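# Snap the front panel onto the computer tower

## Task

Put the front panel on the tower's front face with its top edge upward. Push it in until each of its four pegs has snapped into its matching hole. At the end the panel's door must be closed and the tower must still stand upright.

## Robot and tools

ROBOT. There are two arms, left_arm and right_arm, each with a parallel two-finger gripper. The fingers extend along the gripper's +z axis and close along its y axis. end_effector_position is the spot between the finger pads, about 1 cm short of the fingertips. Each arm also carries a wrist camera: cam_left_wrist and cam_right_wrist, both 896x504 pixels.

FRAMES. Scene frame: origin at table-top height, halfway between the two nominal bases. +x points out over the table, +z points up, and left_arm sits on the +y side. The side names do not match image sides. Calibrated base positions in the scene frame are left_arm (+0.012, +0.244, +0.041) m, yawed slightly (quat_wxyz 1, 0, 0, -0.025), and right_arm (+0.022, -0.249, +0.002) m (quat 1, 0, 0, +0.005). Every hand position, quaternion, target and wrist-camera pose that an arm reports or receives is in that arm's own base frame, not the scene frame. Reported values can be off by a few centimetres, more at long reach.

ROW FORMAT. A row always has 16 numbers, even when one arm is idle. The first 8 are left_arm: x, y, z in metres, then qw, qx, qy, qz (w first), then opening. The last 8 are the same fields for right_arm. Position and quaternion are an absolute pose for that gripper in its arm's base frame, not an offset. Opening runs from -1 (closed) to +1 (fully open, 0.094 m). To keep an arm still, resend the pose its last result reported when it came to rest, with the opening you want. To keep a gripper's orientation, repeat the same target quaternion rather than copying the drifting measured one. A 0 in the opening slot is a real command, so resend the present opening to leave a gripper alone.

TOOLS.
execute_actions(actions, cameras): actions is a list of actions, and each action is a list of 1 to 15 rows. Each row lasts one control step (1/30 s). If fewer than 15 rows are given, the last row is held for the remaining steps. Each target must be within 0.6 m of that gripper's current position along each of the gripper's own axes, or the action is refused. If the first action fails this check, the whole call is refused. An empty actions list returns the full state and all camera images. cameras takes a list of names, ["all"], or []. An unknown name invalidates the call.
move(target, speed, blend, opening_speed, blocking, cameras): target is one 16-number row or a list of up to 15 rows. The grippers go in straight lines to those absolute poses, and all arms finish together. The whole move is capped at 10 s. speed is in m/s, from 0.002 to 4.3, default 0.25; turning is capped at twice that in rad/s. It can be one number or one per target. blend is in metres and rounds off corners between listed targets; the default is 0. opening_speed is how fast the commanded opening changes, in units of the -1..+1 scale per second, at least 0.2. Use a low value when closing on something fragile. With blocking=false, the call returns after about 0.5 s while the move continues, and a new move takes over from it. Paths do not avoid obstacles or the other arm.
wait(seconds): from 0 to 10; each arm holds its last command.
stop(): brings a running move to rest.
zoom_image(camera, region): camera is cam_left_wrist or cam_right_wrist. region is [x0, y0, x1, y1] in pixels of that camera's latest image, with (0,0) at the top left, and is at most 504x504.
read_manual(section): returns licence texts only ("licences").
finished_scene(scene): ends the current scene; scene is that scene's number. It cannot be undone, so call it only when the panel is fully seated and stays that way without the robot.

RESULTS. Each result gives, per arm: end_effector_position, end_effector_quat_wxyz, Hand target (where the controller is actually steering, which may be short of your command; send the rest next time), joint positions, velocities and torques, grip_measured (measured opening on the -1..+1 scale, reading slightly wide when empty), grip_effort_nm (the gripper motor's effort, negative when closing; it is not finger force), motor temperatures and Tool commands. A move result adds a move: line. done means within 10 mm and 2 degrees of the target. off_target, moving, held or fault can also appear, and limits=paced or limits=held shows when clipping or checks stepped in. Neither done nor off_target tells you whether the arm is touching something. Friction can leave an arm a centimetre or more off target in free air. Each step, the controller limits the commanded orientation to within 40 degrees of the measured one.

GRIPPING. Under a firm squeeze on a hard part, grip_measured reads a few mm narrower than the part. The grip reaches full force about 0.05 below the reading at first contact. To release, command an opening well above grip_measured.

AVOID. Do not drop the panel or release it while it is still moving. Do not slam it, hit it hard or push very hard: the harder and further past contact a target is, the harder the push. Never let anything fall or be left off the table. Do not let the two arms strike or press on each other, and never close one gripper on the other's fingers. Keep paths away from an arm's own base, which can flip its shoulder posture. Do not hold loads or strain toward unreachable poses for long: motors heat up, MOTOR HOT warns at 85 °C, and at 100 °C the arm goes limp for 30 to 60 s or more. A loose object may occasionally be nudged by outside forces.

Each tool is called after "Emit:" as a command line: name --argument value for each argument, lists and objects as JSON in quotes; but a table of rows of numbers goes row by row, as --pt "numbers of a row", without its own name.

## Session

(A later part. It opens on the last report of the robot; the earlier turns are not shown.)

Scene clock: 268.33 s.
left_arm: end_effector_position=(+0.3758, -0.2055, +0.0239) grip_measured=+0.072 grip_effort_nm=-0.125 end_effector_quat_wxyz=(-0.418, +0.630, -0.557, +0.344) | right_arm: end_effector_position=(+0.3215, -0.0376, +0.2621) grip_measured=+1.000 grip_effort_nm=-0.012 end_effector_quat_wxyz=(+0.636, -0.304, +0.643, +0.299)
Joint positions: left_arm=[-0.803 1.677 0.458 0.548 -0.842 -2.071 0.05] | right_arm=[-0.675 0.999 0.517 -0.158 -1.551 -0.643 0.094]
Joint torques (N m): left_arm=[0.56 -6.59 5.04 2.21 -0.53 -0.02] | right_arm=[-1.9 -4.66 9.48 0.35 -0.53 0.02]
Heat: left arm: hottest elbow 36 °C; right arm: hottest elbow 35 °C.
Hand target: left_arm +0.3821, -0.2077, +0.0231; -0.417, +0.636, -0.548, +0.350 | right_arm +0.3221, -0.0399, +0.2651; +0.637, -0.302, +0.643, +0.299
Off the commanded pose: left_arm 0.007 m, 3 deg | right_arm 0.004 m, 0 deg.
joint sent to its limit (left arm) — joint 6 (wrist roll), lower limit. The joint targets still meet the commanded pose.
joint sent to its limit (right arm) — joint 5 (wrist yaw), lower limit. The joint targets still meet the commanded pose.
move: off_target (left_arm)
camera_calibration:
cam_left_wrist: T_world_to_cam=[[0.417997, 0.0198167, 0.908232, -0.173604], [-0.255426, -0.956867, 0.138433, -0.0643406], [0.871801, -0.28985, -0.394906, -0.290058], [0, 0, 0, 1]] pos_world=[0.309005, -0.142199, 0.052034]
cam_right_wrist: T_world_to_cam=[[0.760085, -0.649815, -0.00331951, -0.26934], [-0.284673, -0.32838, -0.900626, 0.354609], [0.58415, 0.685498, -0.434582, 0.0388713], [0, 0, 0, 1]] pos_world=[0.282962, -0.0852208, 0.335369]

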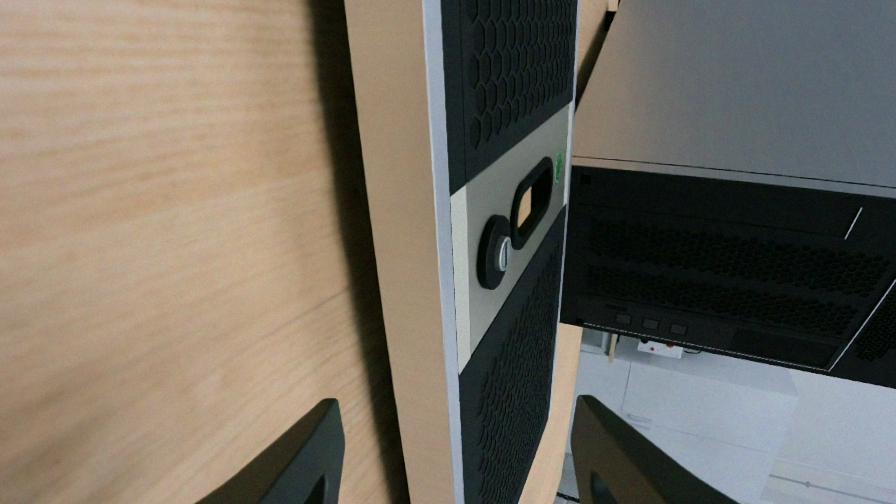

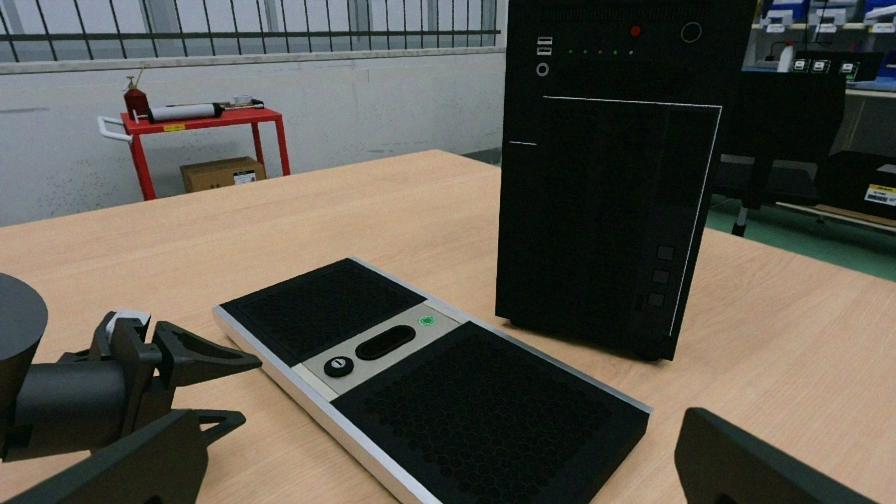

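Emit:
move --target '[0.446,-0.196,-0.007,0.413,-0.648,0.540,-0.344,0.07,0.322,-0.04,0.265,0.636,-0.303,0.643,0.299,1]' --speed 0.06 --cameras '["all"]'

Emit:
zoom_image --camera "cam_right_wrist" --region '[180, 260, 380, 430]'

Scene clock: 281.87 s.
left_arm: end_effector_position=(+0.4363, -0.1916, -0.0064) grip_measured=+0.072 grip_effort_nm=-0.129 end_effector_quat_wxyz=(-0.410, +0.650, -0.542, +0.339) | right_arm: end_effector_position=(+0.3215, -0.0376, +0.2621) grip_measured=+1.000 grip_effort_nm=-0.002 end_effector_quat_wxyz=(+0.636, -0.304, +0.643, +0.299)
Joint positions: left_arm=[-0.658 1.842 0.565 0.652 -0.738 -2.019 0.05] | right_arm=[-0.675 0.999 0.517 -0.158 -1.551 -0.643 0.094]
Joint torques (N m): left_arm=[0.44 -8.12 5.31 2.3 -0.29 0.16] | right_arm=[-1.96 -5.89 9.52 0.4 -0.51 -0.04]
Heat: left arm: hottest elbow 35 °C; right arm: hottest elbow 35 °C.
Hand target: left_arm +0.4456, -0.1959, -0.0069; -0.413, +0.648, -0.540, +0.344 | right_arm +0.3221, -0.0399, +0.2651; +0.637, -0.302, +0.643, +0.299
Off the commanded pose: left_arm 0.011 m, 1 deg | right_arm 0.004 m, 0 deg.
joint sent to its limit (right arm) — joint 5 (wrist yaw), lower limit. The joint targets still meet the commanded pose.
move: off_target (left_arm)
camera_calibration:
cam_left_wrist: T_world_to_cam=[[0.430298, 0.0651588, 0.900332, -0.168334], [-0.21408, -0.96157, 0.171907, -0.0501028], [0.876934, -0.266714, -0.399813, -0.34857], [0, 0, 0, 1]] pos_world=[0.367381, -0.130177, 0.0208073]
cam_right_wrist: T_world_to_cam=[[0.760085, -0.649815, -0.00331951, -0.26934], [-0.284673, -0.32838, -0.900626, 0.354609], [0.58415, 0.685498, -0.434582, 0.0388713], [0, 0, 0, 1]] pos_world=[0.282962, -0.0852208, 0.335369]

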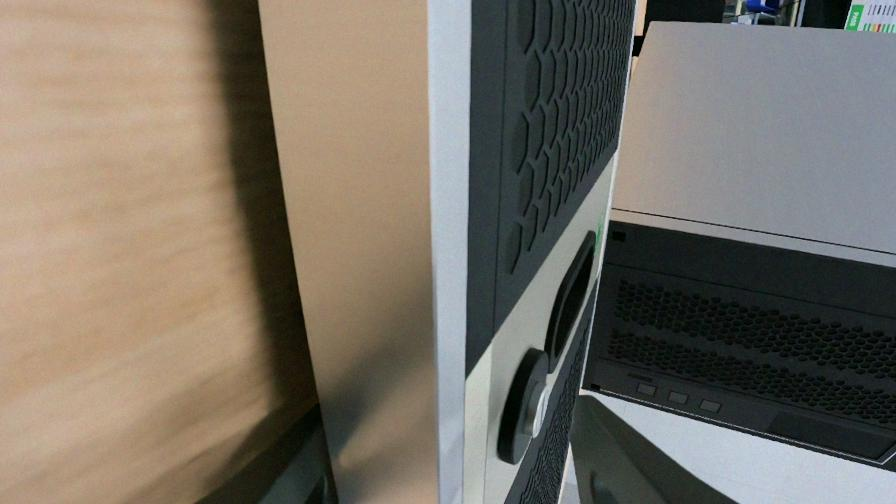

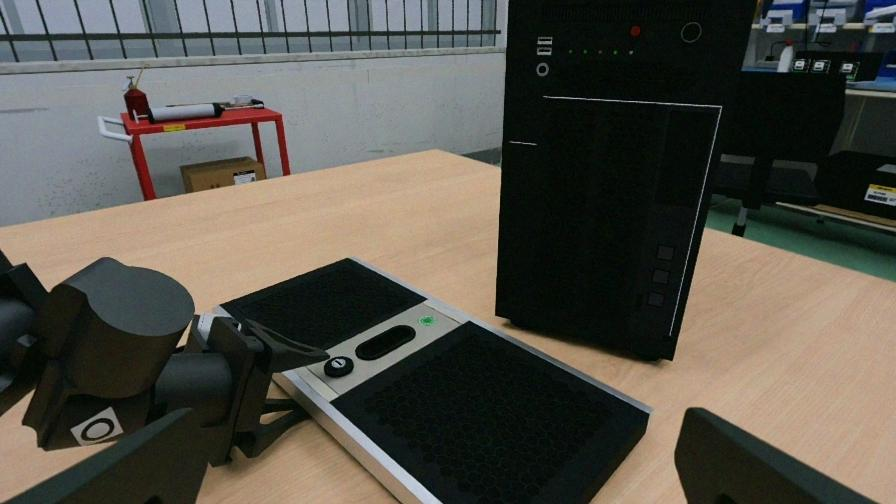

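Scaled by 2.520 from the camera's 896x504 image, which has a finer 1280x720 frame.

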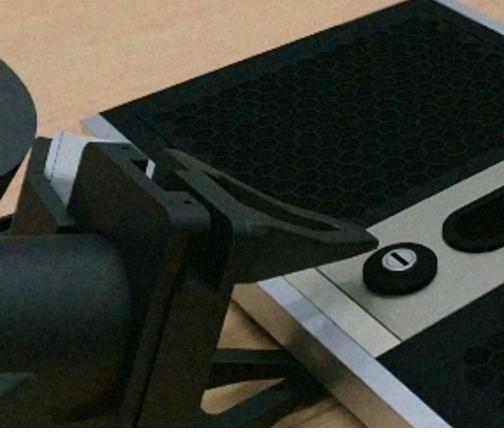

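Emit:
move --pt "0.41 -0.2 0.009 0.413 -0.648 0.540 -0.344 0.07 0.322 -0.04 0.265 0.636 -0.303 0.643 0.299 1" --pt "0.402 -0.155 0.005 0.413 -0.648 0.540 -0.344 0.07 0.322 -0.04 0.265 0.636 -0.303 0.643 0.299 1" --pt "0.44 -0.152 -0.011 0.413 -0.648 0.540 -0.344 0.07 0.322 -0.04 0.265 0.636 -0.303 0.643 0.299 1" --speed 0.06 --cameras '["all"]'

Emit:
zoom_image --camera "cam_right_wrist" --region '[180, 240, 380, 410]'

Emit:
zoom_image --camera "cam_left_wrist" --region '[250, 300, 600, 504]'

Scene clock: 293.87 s.
left_arm: end_effector_position=(+0.4314, -0.1494, -0.0099) grip_measured=+0.072 grip_effort_nm=-0.134 end_effector_quat_wxyz=(-0.410, +0.651, -0.541, +0.341) | right_arm: end_effector_position=(+0.3215, -0.0376, +0.2621) grip_measured=+1.000 grip_effort_nm=-0.002 end_effector_quat_wxyz=(+0.636, -0.304, +0.643, +0.299)
Joint positions: left_arm=[-0.566 1.836 0.482 0.775 -0.661 -1.952 0.05] | right_arm=[-0.675 0.999 0.517 -0.158 -1.551 -0.643 0.094]
Joint torques (N m): left_arm=[0.62 -7.65 4.49 2.43 -0.22 0.17] | right_arm=[-1.9 -5.13 9.63 0.49 -0.52 -0.04]
Heat: left arm: hottest elbow 34 °C; right arm: hottest elbow 35 °C.
Hand target: left_arm +0.4398, -0.1519, -0.0108; -0.413, +0.648, -0.540, +0.344 | right_arm +0.3221, -0.0399, +0.2651; +0.637, -0.302, +0.643, +0.299
Off the commanded pose: left_arm 0.009 m, 1 deg | right_arm 0.004 m, 0 deg.
joint sent to its limit (right arm) — joint 5 (wrist yaw), lower limit. The joint targets still meet the commanded pose.
move: done
camera_calibration:
cam_left_wrist: T_world_to_cam=[[0.429052, 0.0677071, 0.900739, -0.164889], [-0.214392, -0.961058, 0.174364, -0.00970522], [0.877468, -0.267923, -0.397828, -0.334843], [0, 0, 0, 1]] pos_world=[0.36248, -0.0878751, 0.0170044]
cam_right_wrist: T_world_to_cam=[[0.760085, -0.649815, -0.00331951, -0.26934], [-0.284673, -0.32838, -0.900626, 0.354609], [0.58415, 0.685498, -0.434582, 0.0388713], [0, 0, 0, 1]] pos_world=[0.282962, -0.0852208, 0.335369]

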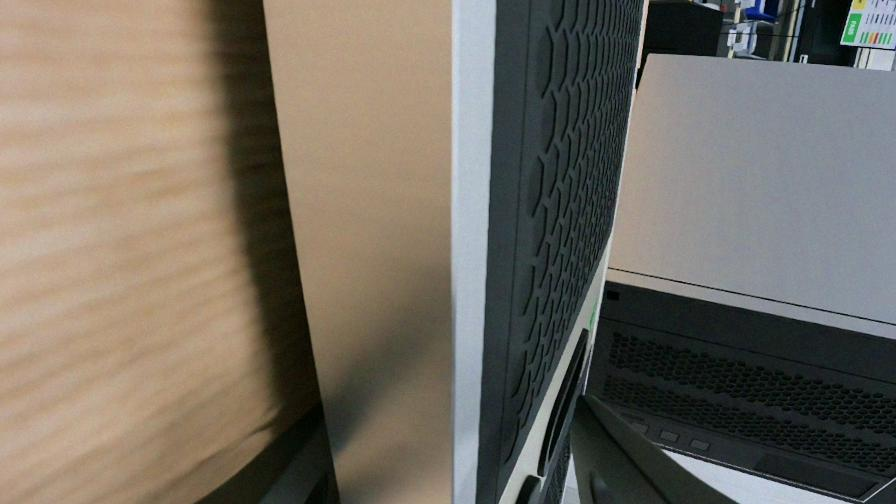

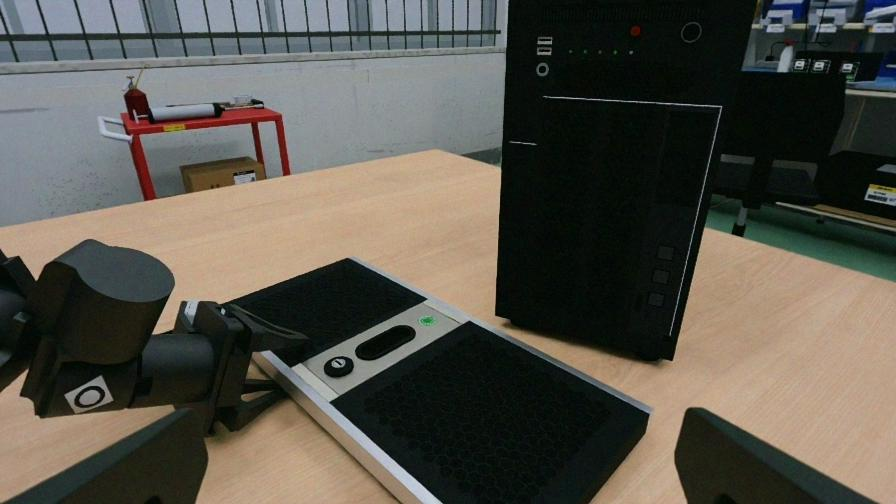

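Scaled by 2.520 from the camera's 896x504 image, which has a finer 1280x720 frame.

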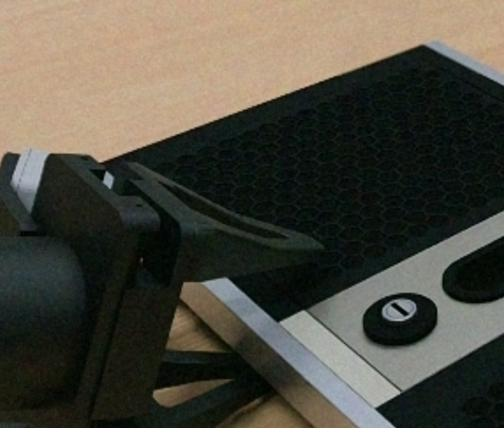

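Scaled by 1.440 from the camera's 896x504 image, which has a finer 1280x720 frame.

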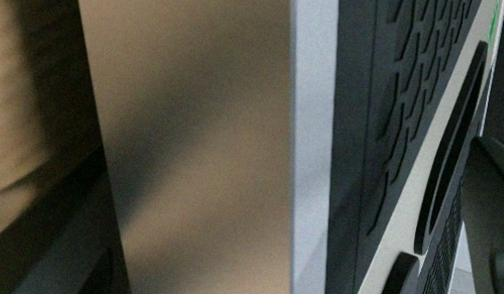

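Emit:
move --target '[0.446,-0.151,-0.012,0.413,-0.648,0.540,-0.344,0.07,0.322,-0.04,0.265,0.636,-0.303,0.643,0.299,1]' --speed 0.06

Emit:
move --target '[0.446,-0.151,-0.010,0.413,-0.648,0.540,-0.344,-0.7,0.322,-0.04,0.265,0.636,-0.303,0.643,0.299,1]' --opening_speed 0.2 --speed 0.06 --cameras '["all"]'

Scene clock: 305.43 s.
left_arm: end_effector_position=(+0.4369, -0.1486, -0.0113) grip_measured=+0.072 grip_effort_nm=-0.134 end_effector_quat_wxyz=(-0.409, +0.651, -0.542, +0.340) | right_arm: end_effector_position=(+0.3215, -0.0376, +0.2621) grip_measured=+1.000 grip_effort_nm=-0.002 end_effector_quat_wxyz=(+0.636, -0.304, +0.643, +0.299)
Joint positions: left_arm=[-0.555 1.846 0.494 0.775 -0.651 -1.945 0.05] | right_arm=[-0.675 0.999 0.517 -0.158 -1.551 -0.643 0.094]
Joint torques (N m): left_arm=[0.73 -8.06 4.57 2.47 -0.27 0.19] | right_arm=[-1.61 -5.25 9.8 0.47 -0.54 0]
Heat: left arm: hottest elbow 33 °C; right arm: hottest elbow 35 °C.
Hand target: left_arm +0.4457, -0.1508, -0.0119; -0.413, +0.648, -0.540, +0.344 | right_arm +0.3221, -0.0399, +0.2651; +0.637, -0.302, +0.643, +0.299
Off the commanded pose: left_arm 0.009 m, 1 deg | right_arm 0.004 m, 0 deg.
joint sent to its limit (right arm) — joint 5 (wrist yaw), lower limit. The joint targets still meet the commanded pose.
move: done

Scene clock: 309.50 s.
left_arm: end_effector_position=(+0.4461, -0.1521, -0.0001) grip_measured=-0.376 grip_effort_nm=-1.067 end_effector_quat_wxyz=(-0.420, +0.645, -0.532, +0.353) | right_arm: end_effector_position=(+0.3215, -0.0376, +0.2621) grip_measured=+1.000 grip_effort_nm=-0.007 end_effector_quat_wxyz=(+0.636, -0.304, +0.643, +0.299)
Joint positions: left_arm=[-0.555 1.842 0.509 0.804 -0.665 -1.927 0.029] | right_arm=[-0.675 0.999 0.517 -0.158 -1.551 -0.643 0.094]
Joint torques (N m): left_arm=[0.5 -8.64 3.54 1.22 0.41 0.06] | right_arm=[-1.79 -5.25 9.61 0.47 -0.54 -0.05]
Heat: left arm: hottest elbow 33 °C; right arm: hottest elbow 35 °C.
Hand target: left_arm +0.4458, -0.1509, -0.0098; -0.413, +0.648, -0.540, +0.344 | right_arm +0.3221, -0.0399, +0.2651; +0.637, -0.302, +0.643, +0.299
Off the commanded pose: left_arm 0.010 m, 2 deg | right_arm 0.004 m, 0 deg.
joint sent to its limit (right arm) — joint 5 (wrist yaw), lower limit. The joint targets still meet the commanded pose.
move: done
camera_calibration:
cam_left_wrist: T_world_to_cam=[[0.39346, 0.070868, 0.916606, -0.163483], [-0.217478, -0.961551, 0.167697, -0.00954859], [0.893248, -0.265324, -0.36292, -0.351188], [0, 0, 0, 1]] pos_world=[0.375945, -0.0907742, 0.0239974]
cam_right_wrist: T_world_to_cam=[[0.760085, -0.649815, -0.00331951, -0.26934], [-0.284673, -0.32838, -0.900626, 0.354609], [0.58415, 0.685498, -0.434582, 0.0388713], [0, 0, 0, 1]] pos_world=[0.282962, -0.0852208, 0.335369]

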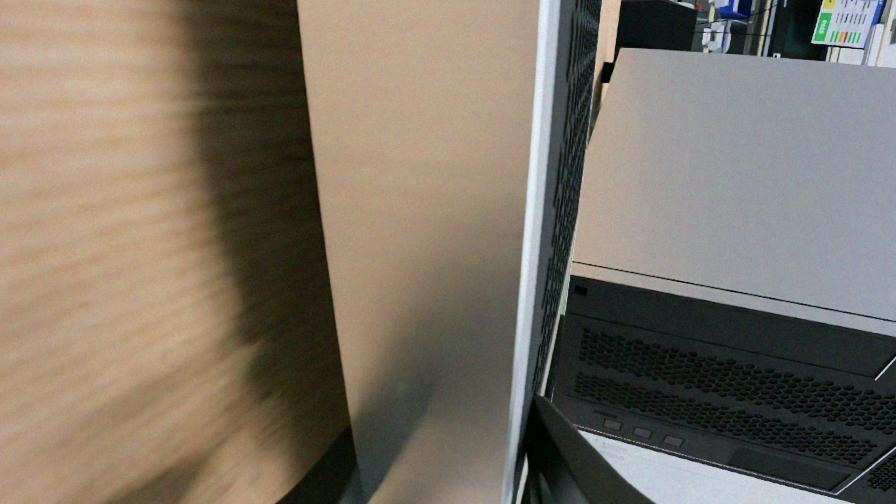

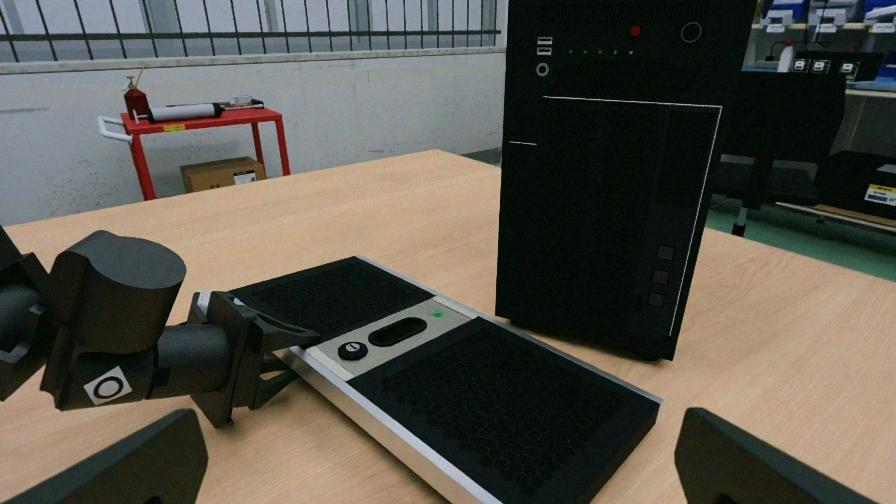

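Emit:
move --target '[0.37,-0.13,0.14,0.413,-0.648,0.540,-0.344,-1,0.322,-0.04,0.265,0.636,-0.303,0.643,0.299,1]' --speed 0.1 --cameras '["all"]'

Scene clock: 319.10 s.
left_arm: end_effector_position=(+0.3619, -0.1221, +0.1162) grip_measured=-0.527 grip_effort_nm=-1.067 end_effector_quat_wxyz=(-0.413, +0.642, -0.566, +0.312) | right_arm: end_effector_position=(+0.3215, -0.0376, +0.2621) grip_measured=+1.000 grip_effort_nm=-0.007 end_effector_quat_wxyz=(+0.636, -0.304, +0.643, +0.299)
Joint positions: left_arm=[-0.621 1.138 0.384 0.097 -0.706 -1.959 0.022] | right_arm=[-0.675 0.999 0.517 -0.158 -1.551 -0.643 0.094]
Joint torques (N m): left_arm=[-0.56 -6.12 9.07 2.17 -0.74 -0.2] | right_arm=[-1.79 -5.36 9.47 0.43 -0.53 -0.03]
Heat: left arm: hottest elbow 33 °C; right arm: hottest elbow 36 °C.
Hand target: left_arm +0.3697, -0.1296, +0.1397; -0.412, +0.648, -0.540, +0.344 | right_arm +0.3221, -0.0399, +0.2651; +0.637, -0.302, +0.643, +0.299
Off the commanded pose: left_arm 0.026 m, 5 deg | right_arm 0.004 m, 0 deg.
joint sent to its limit (right arm) — joint 5 (wrist yaw), lower limit. The joint targets still meet the commanded pose.
move: off_target (left_arm)
camera_calibration:
cam_left_wrist: T_world_to_cam=[[0.472742, 0.00802126, 0.881164, -0.271354], [-0.221552, -0.966756, 0.127663, -0.0130102], [0.852895, -0.255576, -0.455249, -0.199245], [0, 0, 0, 1]] pos_world=[0.295333, -0.0613232, 0.150062]
cam_right_wrist: T_world_to_cam=[[0.760085, -0.649815, -0.00331951, -0.26934], [-0.284673, -0.32838, -0.900626, 0.354609], [0.58415, 0.685498, -0.434582, 0.0388713], [0, 0, 0, 1]] pos_world=[0.282962, -0.0852208, 0.335369]

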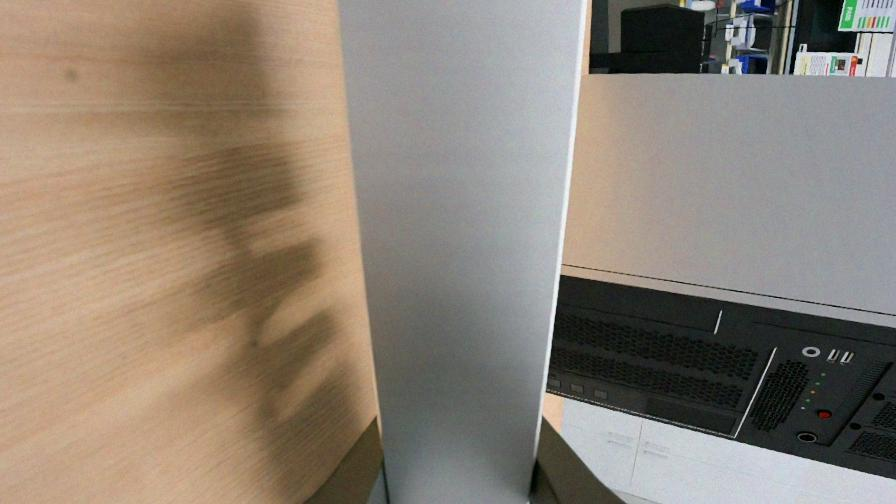

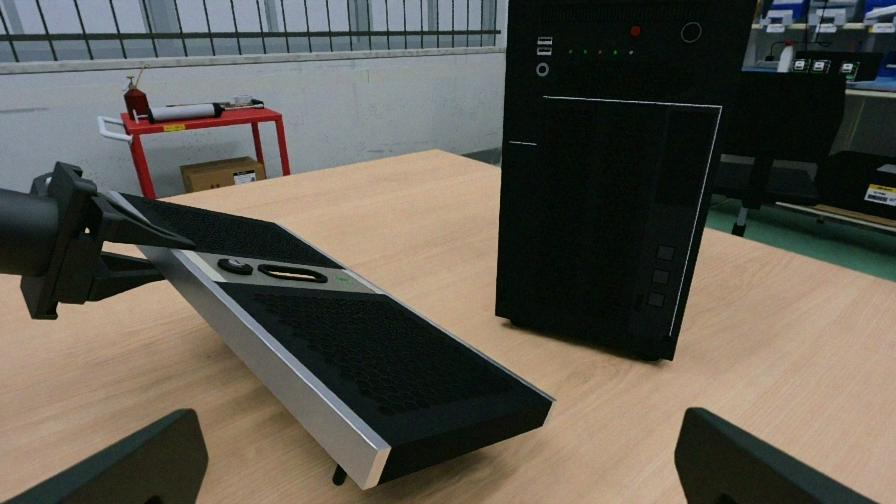

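Emit:
move --pt "0.37 -0.1 0.36 0.413 -0.648 0.540 -0.344 -1 0.322 -0.04 0.265 0.636 -0.303 0.643 0.299 1" --pt "0.45 -0.1 0.44 0.153 -0.690 0.690 -0.153 -1 0.28 0.08 0.28 0.8 -0.124 0.56 0.177 1" --speed 0.15 --cameras '["all"]'

Scene clock: 343.17 s.
left_arm: end_effector_position=(+0.4407, -0.0999, +0.4087) grip_measured=-0.527 grip_effort_nm=-1.067 end_effector_quat_wxyz=(-0.138, +0.694, -0.696, +0.124) | right_arm: end_effector_position=(+0.2828, +0.0769, +0.2764) grip_measured=+1.000 grip_effort_nm=-0.007 end_effector_quat_wxyz=(+0.795, -0.117, +0.568, +0.179)
Joint positions: left_arm=[-0.265 1.348 1.677 -1.543 -0.113 -1.811 0.022] | right_arm=[0.078 0.559 0.025 0.888 -0.326 0.136 0.094]
Joint torques (N m): left_arm=[0.32 -8.64 13.64 1.22 -0.01 0.12] | right_arm=[-0.44 -0.91 9.2 1.57 0.19 -0.18]
Heat: left arm: hottest elbow 34 °C; right arm: hottest elbow 36 °C.
Hand target: left_arm +0.4481, -0.0996, +0.4394; -0.154, +0.690, -0.690, +0.153 | right_arm +0.2800, +0.0799, +0.2798; +0.800, -0.124, +0.560, +0.177
Off the commanded pose: left_arm 0.033 m, 4 deg | right_arm 0.005 m, 1 deg.
move: off_target (left_arm)
camera_calibration:
cam_left_wrist: T_world_to_cam=[[0.932197, -0.0184816, 0.361478, -0.559282], [-0.162871, -0.913292, 0.373324, -0.132363], [0.323236, -0.406886, -0.854378, 0.253739], [0, 0, 0, 1]] pos_world=[0.417786, -0.0279795, 0.468372]
cam_right_wrist: T_world_to_cam=[[0.403898, -0.914378, -0.0279212, -0.0376089], [-0.10586, -0.0164002, -0.994246, 0.345495], [0.908659, 0.404529, -0.10342, -0.172489], [0, 0, 0, 1]] pos_world=[0.208497, 0.0410541, 0.324618]

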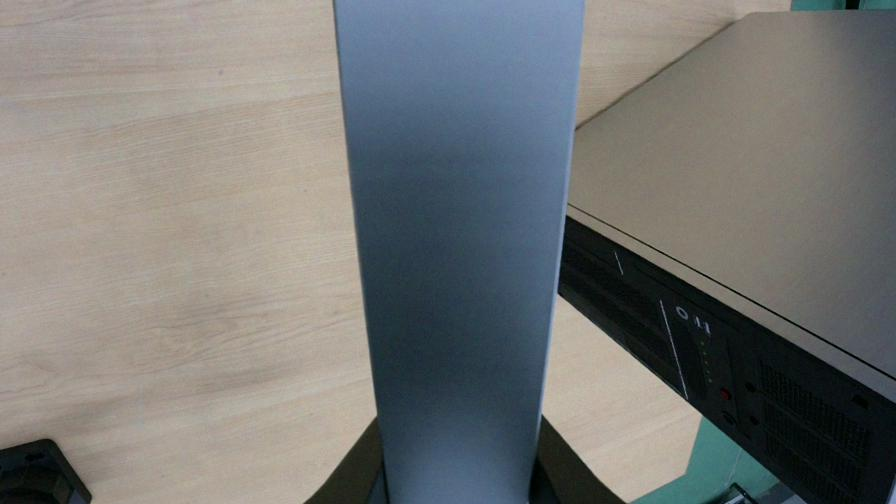

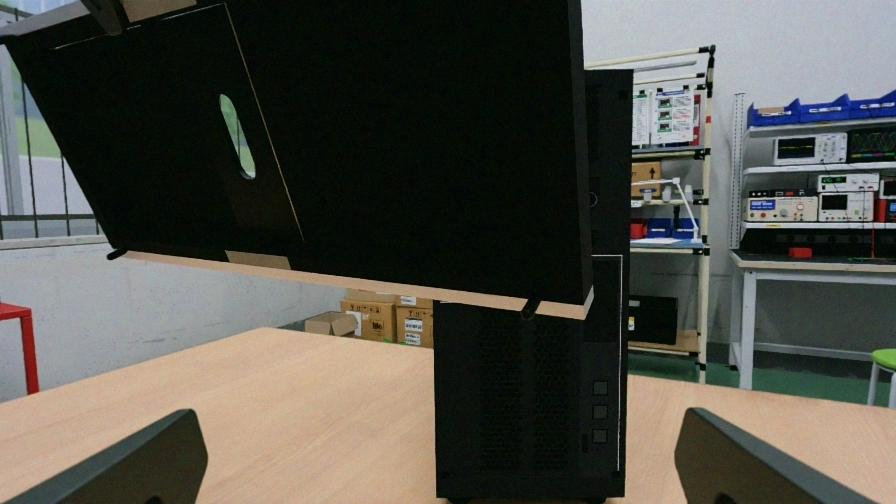

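Emit:
zoom_image --camera "cam_right_wrist" --region '[0, 0, 310, 310]'

Emit:
zoom_image --camera "cam_right_wrist" --region '[300, 0, 610, 330]'

Scaled by 1.626 from the camera's 896x504 image, which has a finer 1280x720 frame.

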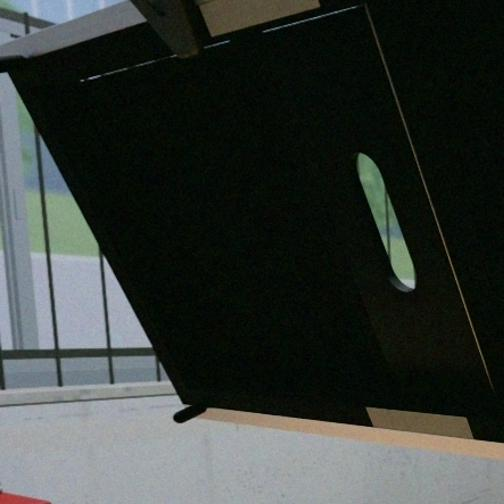

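Scaled by 1.527 from the camera's 896x504 image, which has a finer 1280x720 frame.

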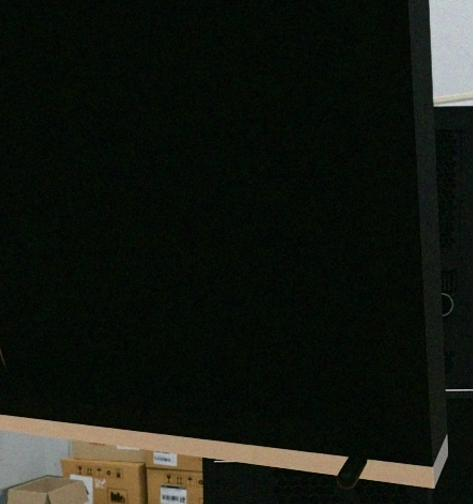

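Emit:
move --pt "0.38 -0.03 0.44 0.33 -0.62 0.62 -0.33 -1 0.28 -0.05 0.30 0.487 -0.461 0.658 0.341 1" --pt "0.38 -0.0 0.42 0.653 0.271 0.653 -0.271 -1 0.28 -0.05 0.30 0.62 -0.32 0.63 0.32 1" --speed 0.15 --cameras '["all"]'

Scene clock: 410.20 s.
left_arm: end_effector_position=(+0.3764, -0.0044, +0.3915) grip_measured=-0.531 grip_effort_nm=-1.057 end_effector_quat_wxyz=(+0.633, +0.237, +0.675, -0.296) | right_arm: end_effector_position=(+0.2758, -0.0395, +0.2793) grip_measured=+1.000 grip_effort_nm=-0.007 end_effector_quat_wxyz=(+0.654, -0.246, +0.662, +0.270)
Joint positions: left_arm=[0.43 0.865 0.701 0.099 1.204 -0.039 0.022] | right_arm=[-0.805 0.798 0.306 0.63 -1.551 0.175 0.094]
Joint torques (N m): left_arm=[1.03 -2.67 12.97 2.56 0.18 0.14] | right_arm=[-1.61 -2.14 13.5 0.57 0.01 0.04]
Heat: left arm: hottest elbow 40 °C; right arm: hottest elbow 35 °C.
Hand target: left_arm +0.3786, -0.0009, +0.4198; +0.653, +0.257, +0.658, -0.274 | right_arm +0.2805, -0.0484, +0.2996; +0.660, -0.253, +0.659, +0.256
Off the commanded pose: left_arm 0.029 m, 6 deg | right_arm 0.024 m, 12 deg.
joint sent to its limit (right arm) — joint 5 (wrist yaw), lower limit.
move: off_target (left_arm, right_arm; path cut at 10 s); path passed 1 of 2 targets
camera_calibration:
cam_left_wrist: T_world_to_cam=[[-0.693634, -0.714824, 0.0888784, 0.224215], [-0.374605, 0.252577, -0.892119, 0.531017], [0.615259, -0.652098, -0.442972, 0.0266521], [0, 0, 0, 1]] pos_world=[0.338046, 0.0435309, 0.465609]
cam_right_wrist: T_world_to_cam=[[0.666107, -0.744663, -0.0421771, -0.202765], [-0.340121, -0.252941, -0.905726, 0.376229], [0.663792, 0.617655, -0.421761, 0.0461949], [0, 0, 0, 1]] pos_world=[0.232362, -0.0843602, 0.351691]

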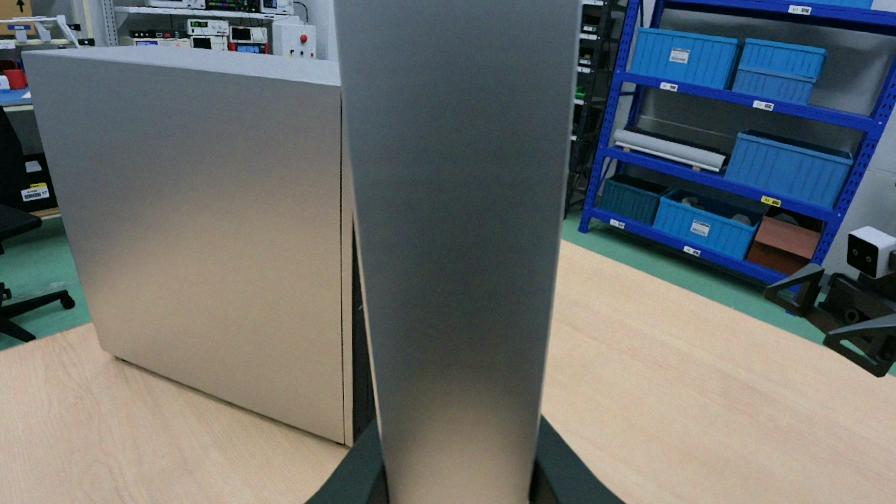

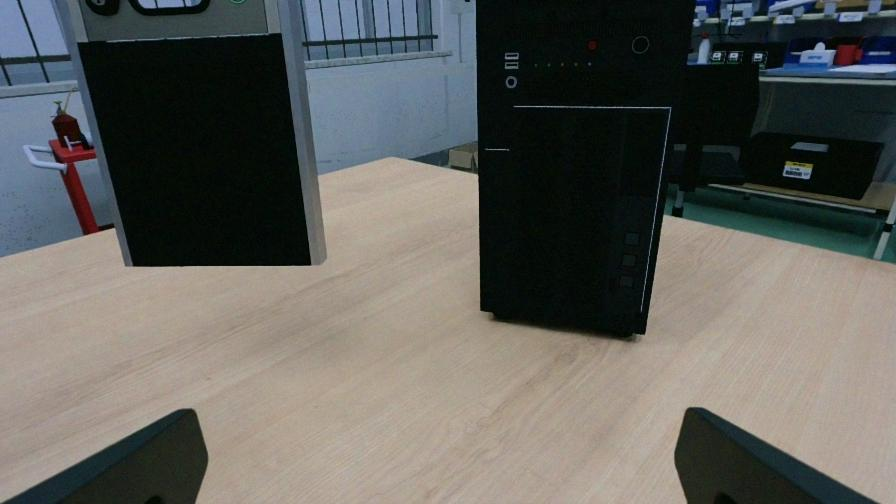

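Emit:
move --pt "0.5 -0.1 0.36 0.63 0.32 0.63 -0.32 -1 0.45 -0.12 0.35 0.6396 -0.3306 0.5965 0.3544 1" --pt "0.616 -0.23 0.31 0.603 0.369 0.603 -0.369 -1 0.536 -0.113 0.352 0.6396 -0.3306 0.5965 0.3544 1" --speed 0.12 --cameras '["all"]'

Scene clock: 463.73 s.
left_arm: end_effector_position=(+0.5982, -0.2247, +0.2699) grip_measured=-0.532 grip_effort_nm=-1.057 end_effector_quat_wxyz=(+0.569, +0.351, +0.637, -0.384) | right_arm: end_effector_position=(+0.5251, -0.1135, +0.3371) grip_measured=+1.000 grip_effort_nm=-0.007 end_effector_quat_wxyz=(+0.621, -0.322, +0.624, +0.348)
Joint positions: left_arm=[-0.137 1.686 1.099 0.486 0.957 -0.008 0.022] | right_arm=[-0.537 1.6 1.069 0.821 -1.522 0.324 0.094]
Joint torques (N m): left_arm=[-0.03 -13.45 13.27 2.93 0.07 0.12] | right_arm=[-0.32 -13.22 12.88 1.25 0.36 0]
Motor temperatures (°C): left_arm=[25 28 42 28 25 22 27] | right_arm=[23 28 40 22 24 23 24]
Heat: left arm: hottest elbow 42 °C; right arm: hottest elbow 40 °C.
Hand target: left_arm +0.6123, -0.2290, +0.3099; +0.603, +0.369, +0.603, -0.369 | right_arm +0.5351, -0.1125, +0.3518; +0.626, -0.335, +0.616, +0.341
Off the commanded pose: left_arm 0.044 m, 6 deg | right_arm 0.018 m, 4 deg.
move: off_target (left_arm, right_arm)
camera_calibration:
cam_left_wrist: T_world_to_cam=[[-0.883739, -0.461325, 0.0786383, 0.404818], [-0.281269, 0.3893, -0.877116, 0.53211], [0.374022, -0.797261, -0.473796, -0.187374], [0, 0, 0, 1]] pos_world=[0.577501, -0.169784, 0.346111]
cam_right_wrist: T_world_to_cam=[[0.824662, -0.564156, -0.0407587, -0.484779], [-0.263236, -0.31901, -0.910461, 0.448316], [0.500639, 0.761552, -0.411581, 0.0492714], [0, 0, 0, 1]] pos_world=[0.493124, -0.167996, 0.408694]

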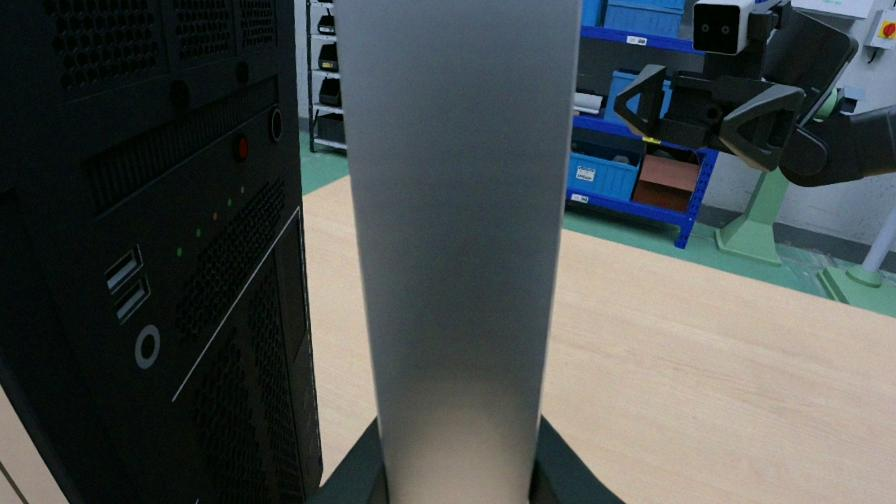

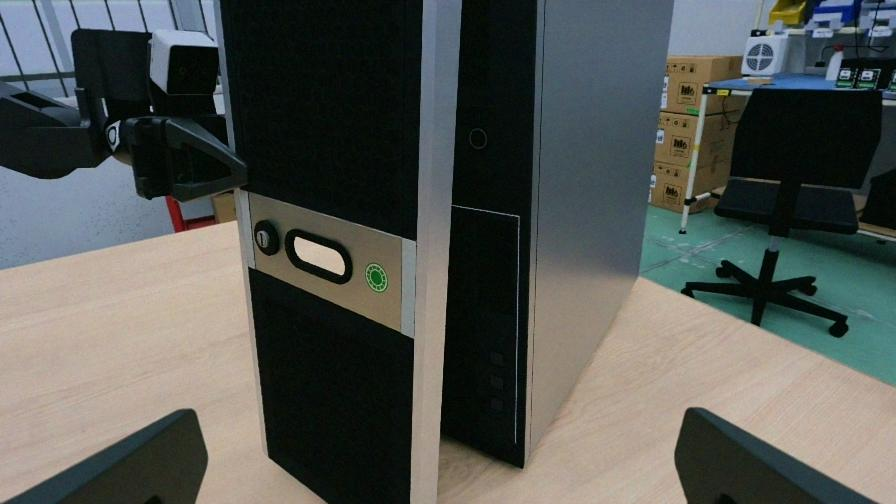

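Emit:
zoom_image --camera "cam_right_wrist" --region '[230, 180, 430, 340]'

Emit:
zoom_image --camera "cam_right_wrist" --region '[350, 400, 550, 504]'

Scaled by 2.520 from the camera's 896x504 image, which has a finer 1280x720 frame.

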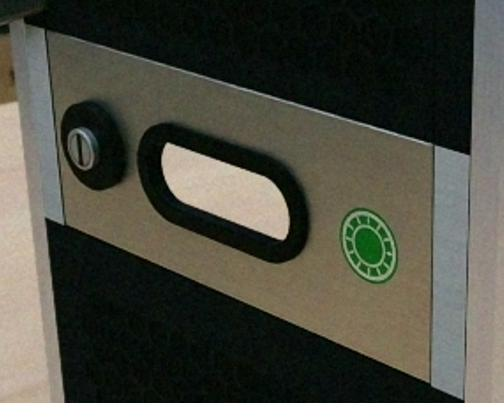

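Scaled by 2.520 from the camera's 896x504 image, which has a finer 1280x720 frame.

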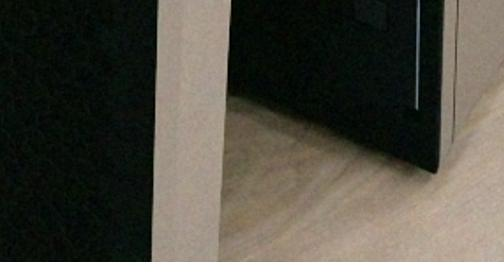

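Emit:
move --target '[0.628,-0.235,0.325,0.6354,0.3863,0.5672,-0.3529,-1,0.536,-0.113,0.352,0.6396,-0.3306,0.5965,0.3544,1]' --speed 0.1 --cameras '["cam_left_wrist","cam_right_wrist"]'

Scene clock: 488.40 s.
left_arm: end_effector_position=(+0.6120, -0.2279, +0.2847) grip_measured=-0.532 grip_effort_nm=-1.067 end_effector_quat_wxyz=(+0.602, +0.368, +0.605, -0.369) | right_arm: end_effector_position=(+0.5261, -0.1142, +0.3393) grip_measured=+1.000 grip_effort_nm=-0.012 end_effector_quat_wxyz=(+0.626, -0.320, +0.621, +0.347)
Joint positions: left_arm=[-0.139 1.719 1.139 0.576 0.957 0.001 0.022] | right_arm=[-0.537 1.624 1.069 0.995 -1.514 0.469 0.094]
Joint torques (N m): left_arm=[-0.5 -13.51 13.37 3.11 -0.04 0.11] | right_arm=[-0.5 -12.81 12.3 1.07 0.45 0.07]
Heat: left arm: hottest elbow 44 °C; right arm: hottest elbow 40 °C.
Hand target: left_arm +0.6241, -0.2339, +0.3249; +0.636, +0.386, +0.568, -0.353 | right_arm +0.5353, -0.1125, +0.3518; +0.630, -0.332, +0.613, +0.341
Off the commanded pose: left_arm 0.044 m, 6 deg | right_arm 0.016 m, 4 deg.
move: off_target (left_arm, right_arm)
camera_calibration:
cam_left_wrist: T_world_to_cam=[[-0.88832, -0.459147, -0.00849509, 0.44259], [-0.188582, 0.381595, -0.904888, 0.499685], [0.418718, -0.802227, -0.425565, -0.230246], [0, 0, 0, 1]] pos_world=[0.583801, -0.172173, 0.357934]
cam_right_wrist: T_world_to_cam=[[0.82236, -0.567808, -0.0363028, -0.486527], [-0.256111, -0.312442, -0.914761, 0.448842], [0.508066, 0.76156, -0.402362, 0.0431833], [0, 0, 0, 1]] pos_world=[0.493114, -0.168904, 0.410296]

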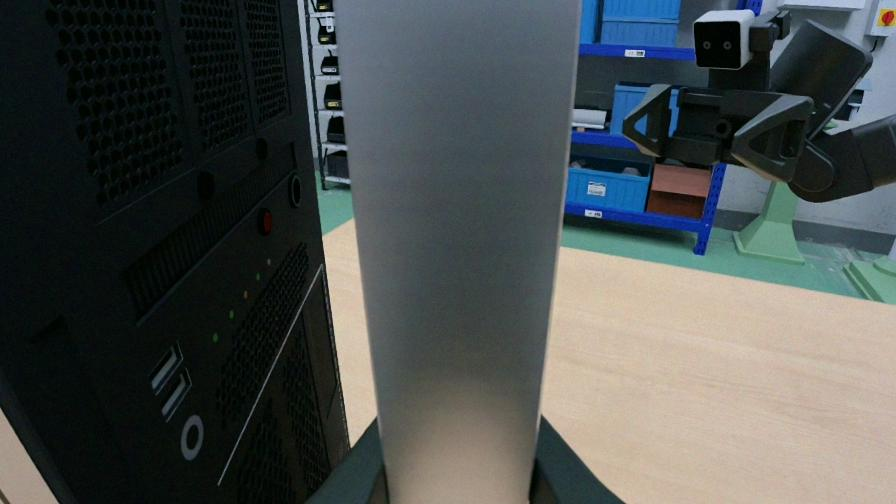

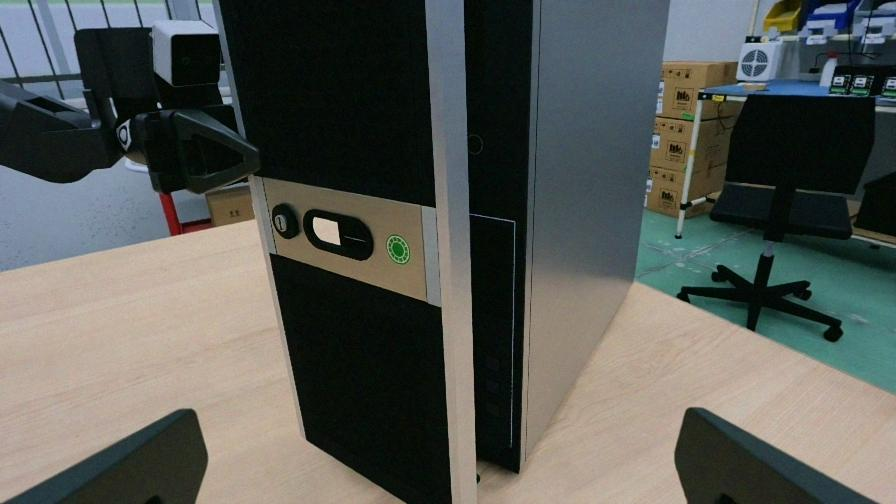

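Emit:
move --pt "0.628 -0.235 0.325 0.6354 0.3863 0.5672 -0.3529 -1 0.6 -0.1 0.37 0.64 -0.38 0.48 0.46 1" --pt "0.628 -0.235 0.325 0.6354 0.3863 0.5672 -0.3529 -1 0.694 -0.04 0.387 0.6076 -0.3914 0.4665 0.51 1" --speed 0.12 --cameras '["cam_right_wrist"]'

Scene clock: 517.87 s.
left_arm: end_effector_position=(+0.6121, -0.2279, +0.2850) grip_measured=-0.532 grip_effort_nm=-1.062 end_effector_quat_wxyz=(+0.603, +0.368, +0.604, -0.368) | right_arm: end_effector_position=(+0.6893, -0.0441, +0.3734) grip_measured=+1.000 grip_effort_nm=-0.007 end_effector_quat_wxyz=(+0.618, -0.339, +0.547, +0.451)
Joint positions: left_arm=[-0.139 1.72 1.14 0.578 0.957 0.001 0.022] | right_arm=[-0.31 2.108 1.718 1.55 -1.383 1.23 0.094]
Joint torques (N m): left_arm=[-0.56 -13.39 13.38 3.19 -0.05 0.11] | right_arm=[-0.21 -19.43 12.86 0.31 0.81 0.1]
Heat: left arm: hottest elbow 46 °C; right arm: hottest elbow 40 °C.
Hand target: left_arm +0.6243, -0.2340, +0.3247; +0.636, +0.386, +0.568, -0.353 | right_arm +0.6932, -0.0396, +0.3869; +0.624, -0.351, +0.537, +0.446
Off the commanded pose: left_arm 0.044 m, 6 deg | right_arm 0.015 m, 13 deg.
joint sent to its limit (right arm) — joint 4 (wrist pitch), upper limit. The joint targets are off in orientation, not in position.
move: off_target (left_arm, right_arm)
camera_calibration:
cam_right_wrist: T_world_to_cam=[[0.922232, -0.377456, -0.083756, -0.622526], [-0.174602, -0.213303, -0.961257, 0.509219], [0.344967, 0.901126, -0.26262, -0.0129684], [0, 0, 0, 1]] pos_world=[0.667498, -0.114672, 0.433944]
Images, in order (width x height): cam_right_wrist 896x504.

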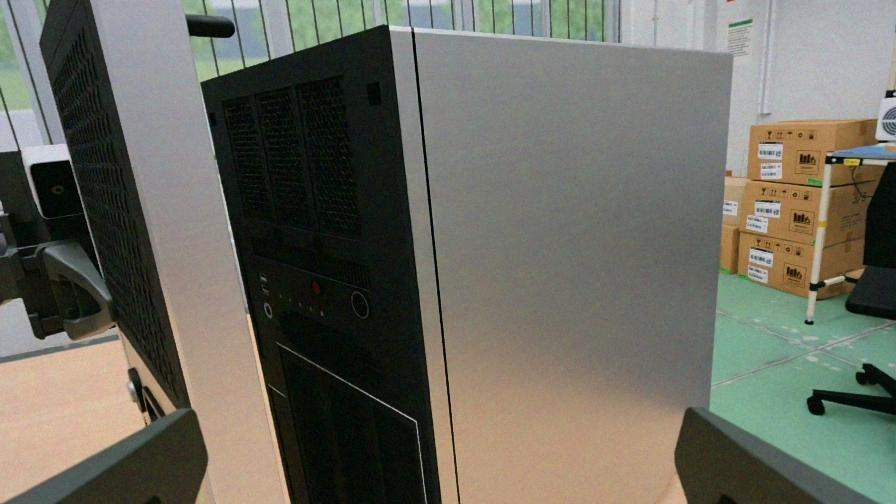

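Emit:
move --target '[0.6725,-0.2123,0.325,0.6354,0.3863,0.5672,-0.3529,-1,0.69,-0.04,0.387,0.62,-0.36,0.55,0.445,1]' --speed 0.08 --cameras '["all"]'

Scene clock: 544.97 s.
left_arm: end_effector_position=(+0.6540, -0.2138, +0.2883) grip_measured=-0.532 grip_effort_nm=-1.062 end_effector_quat_wxyz=(+0.609, +0.376, +0.593, -0.369) | right_arm: end_effector_position=(+0.6895, -0.0435, +0.3691) grip_measured=+1.000 grip_effort_nm=-0.017 end_effector_quat_wxyz=(+0.608, -0.342, +0.556, +0.453)
Joint positions: left_arm=[-0.103 1.816 1.272 0.572 1.007 -0.004 0.022] | right_arm=[-0.31 2.108 1.718 1.534 -1.406 1.229 0.094]
Joint torques (N m): left_arm=[0.73 -14.92 13.68 2.1 -0.15 0.09] | right_arm=[-1.08 -20.72 11.36 -0.44 0.55 -0.2]
Motor temperatures (°C): left_arm=[25 30 47 28 24 22 28] | right_arm=[23 33 40 22 24 23 24]
Heat: left arm: hottest elbow 47 °C; right arm: hottest elbow 40 °C.
Hand target: left_arm +0.6690, -0.2114, +0.3247; +0.636, +0.386, +0.568, -0.353 | right_arm +0.6893, -0.0400, +0.3867; +0.616, -0.357, +0.546, +0.442
Off the commanded pose: left_arm 0.041 m, 5 deg | right_arm 0.018 m, 3 deg.
move: off_target (left_arm, right_arm)
camera_calibration:
cam_left_wrist: T_world_to_cam=[[-0.894003, -0.446928, -0.0318482, 0.499429], [-0.157077, 0.379187, -0.91189, 0.486323], [0.419626, -0.81023, -0.409196, -0.242103], [0, 0, 0, 1]] pos_world=[0.624473, -0.157357, 0.360311]
cam_right_wrist: T_world_to_cam=[[0.923808, -0.370451, -0.0966654, -0.618781], [-0.192126, -0.230178, -0.953994, 0.513972], [0.331158, 0.89988, -0.283814, 0.00258864], [0, 0, 0, 1]] pos_world=[0.669525, -0.113252, 0.431246]

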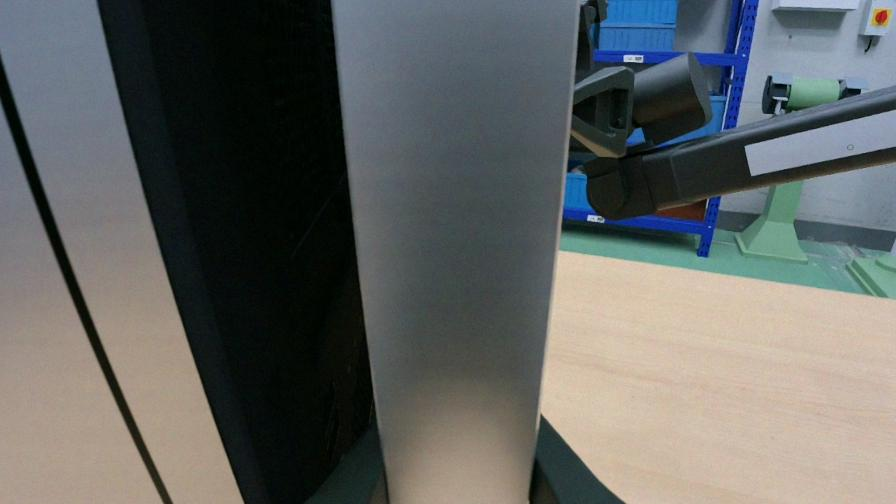

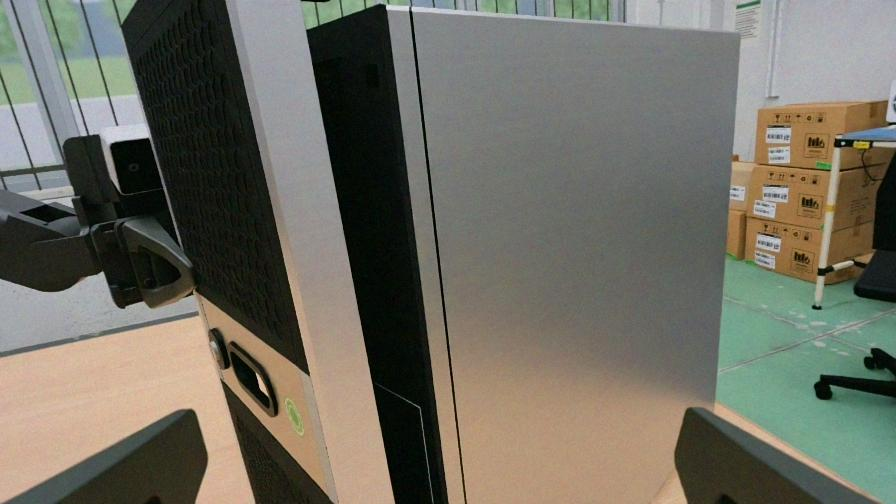

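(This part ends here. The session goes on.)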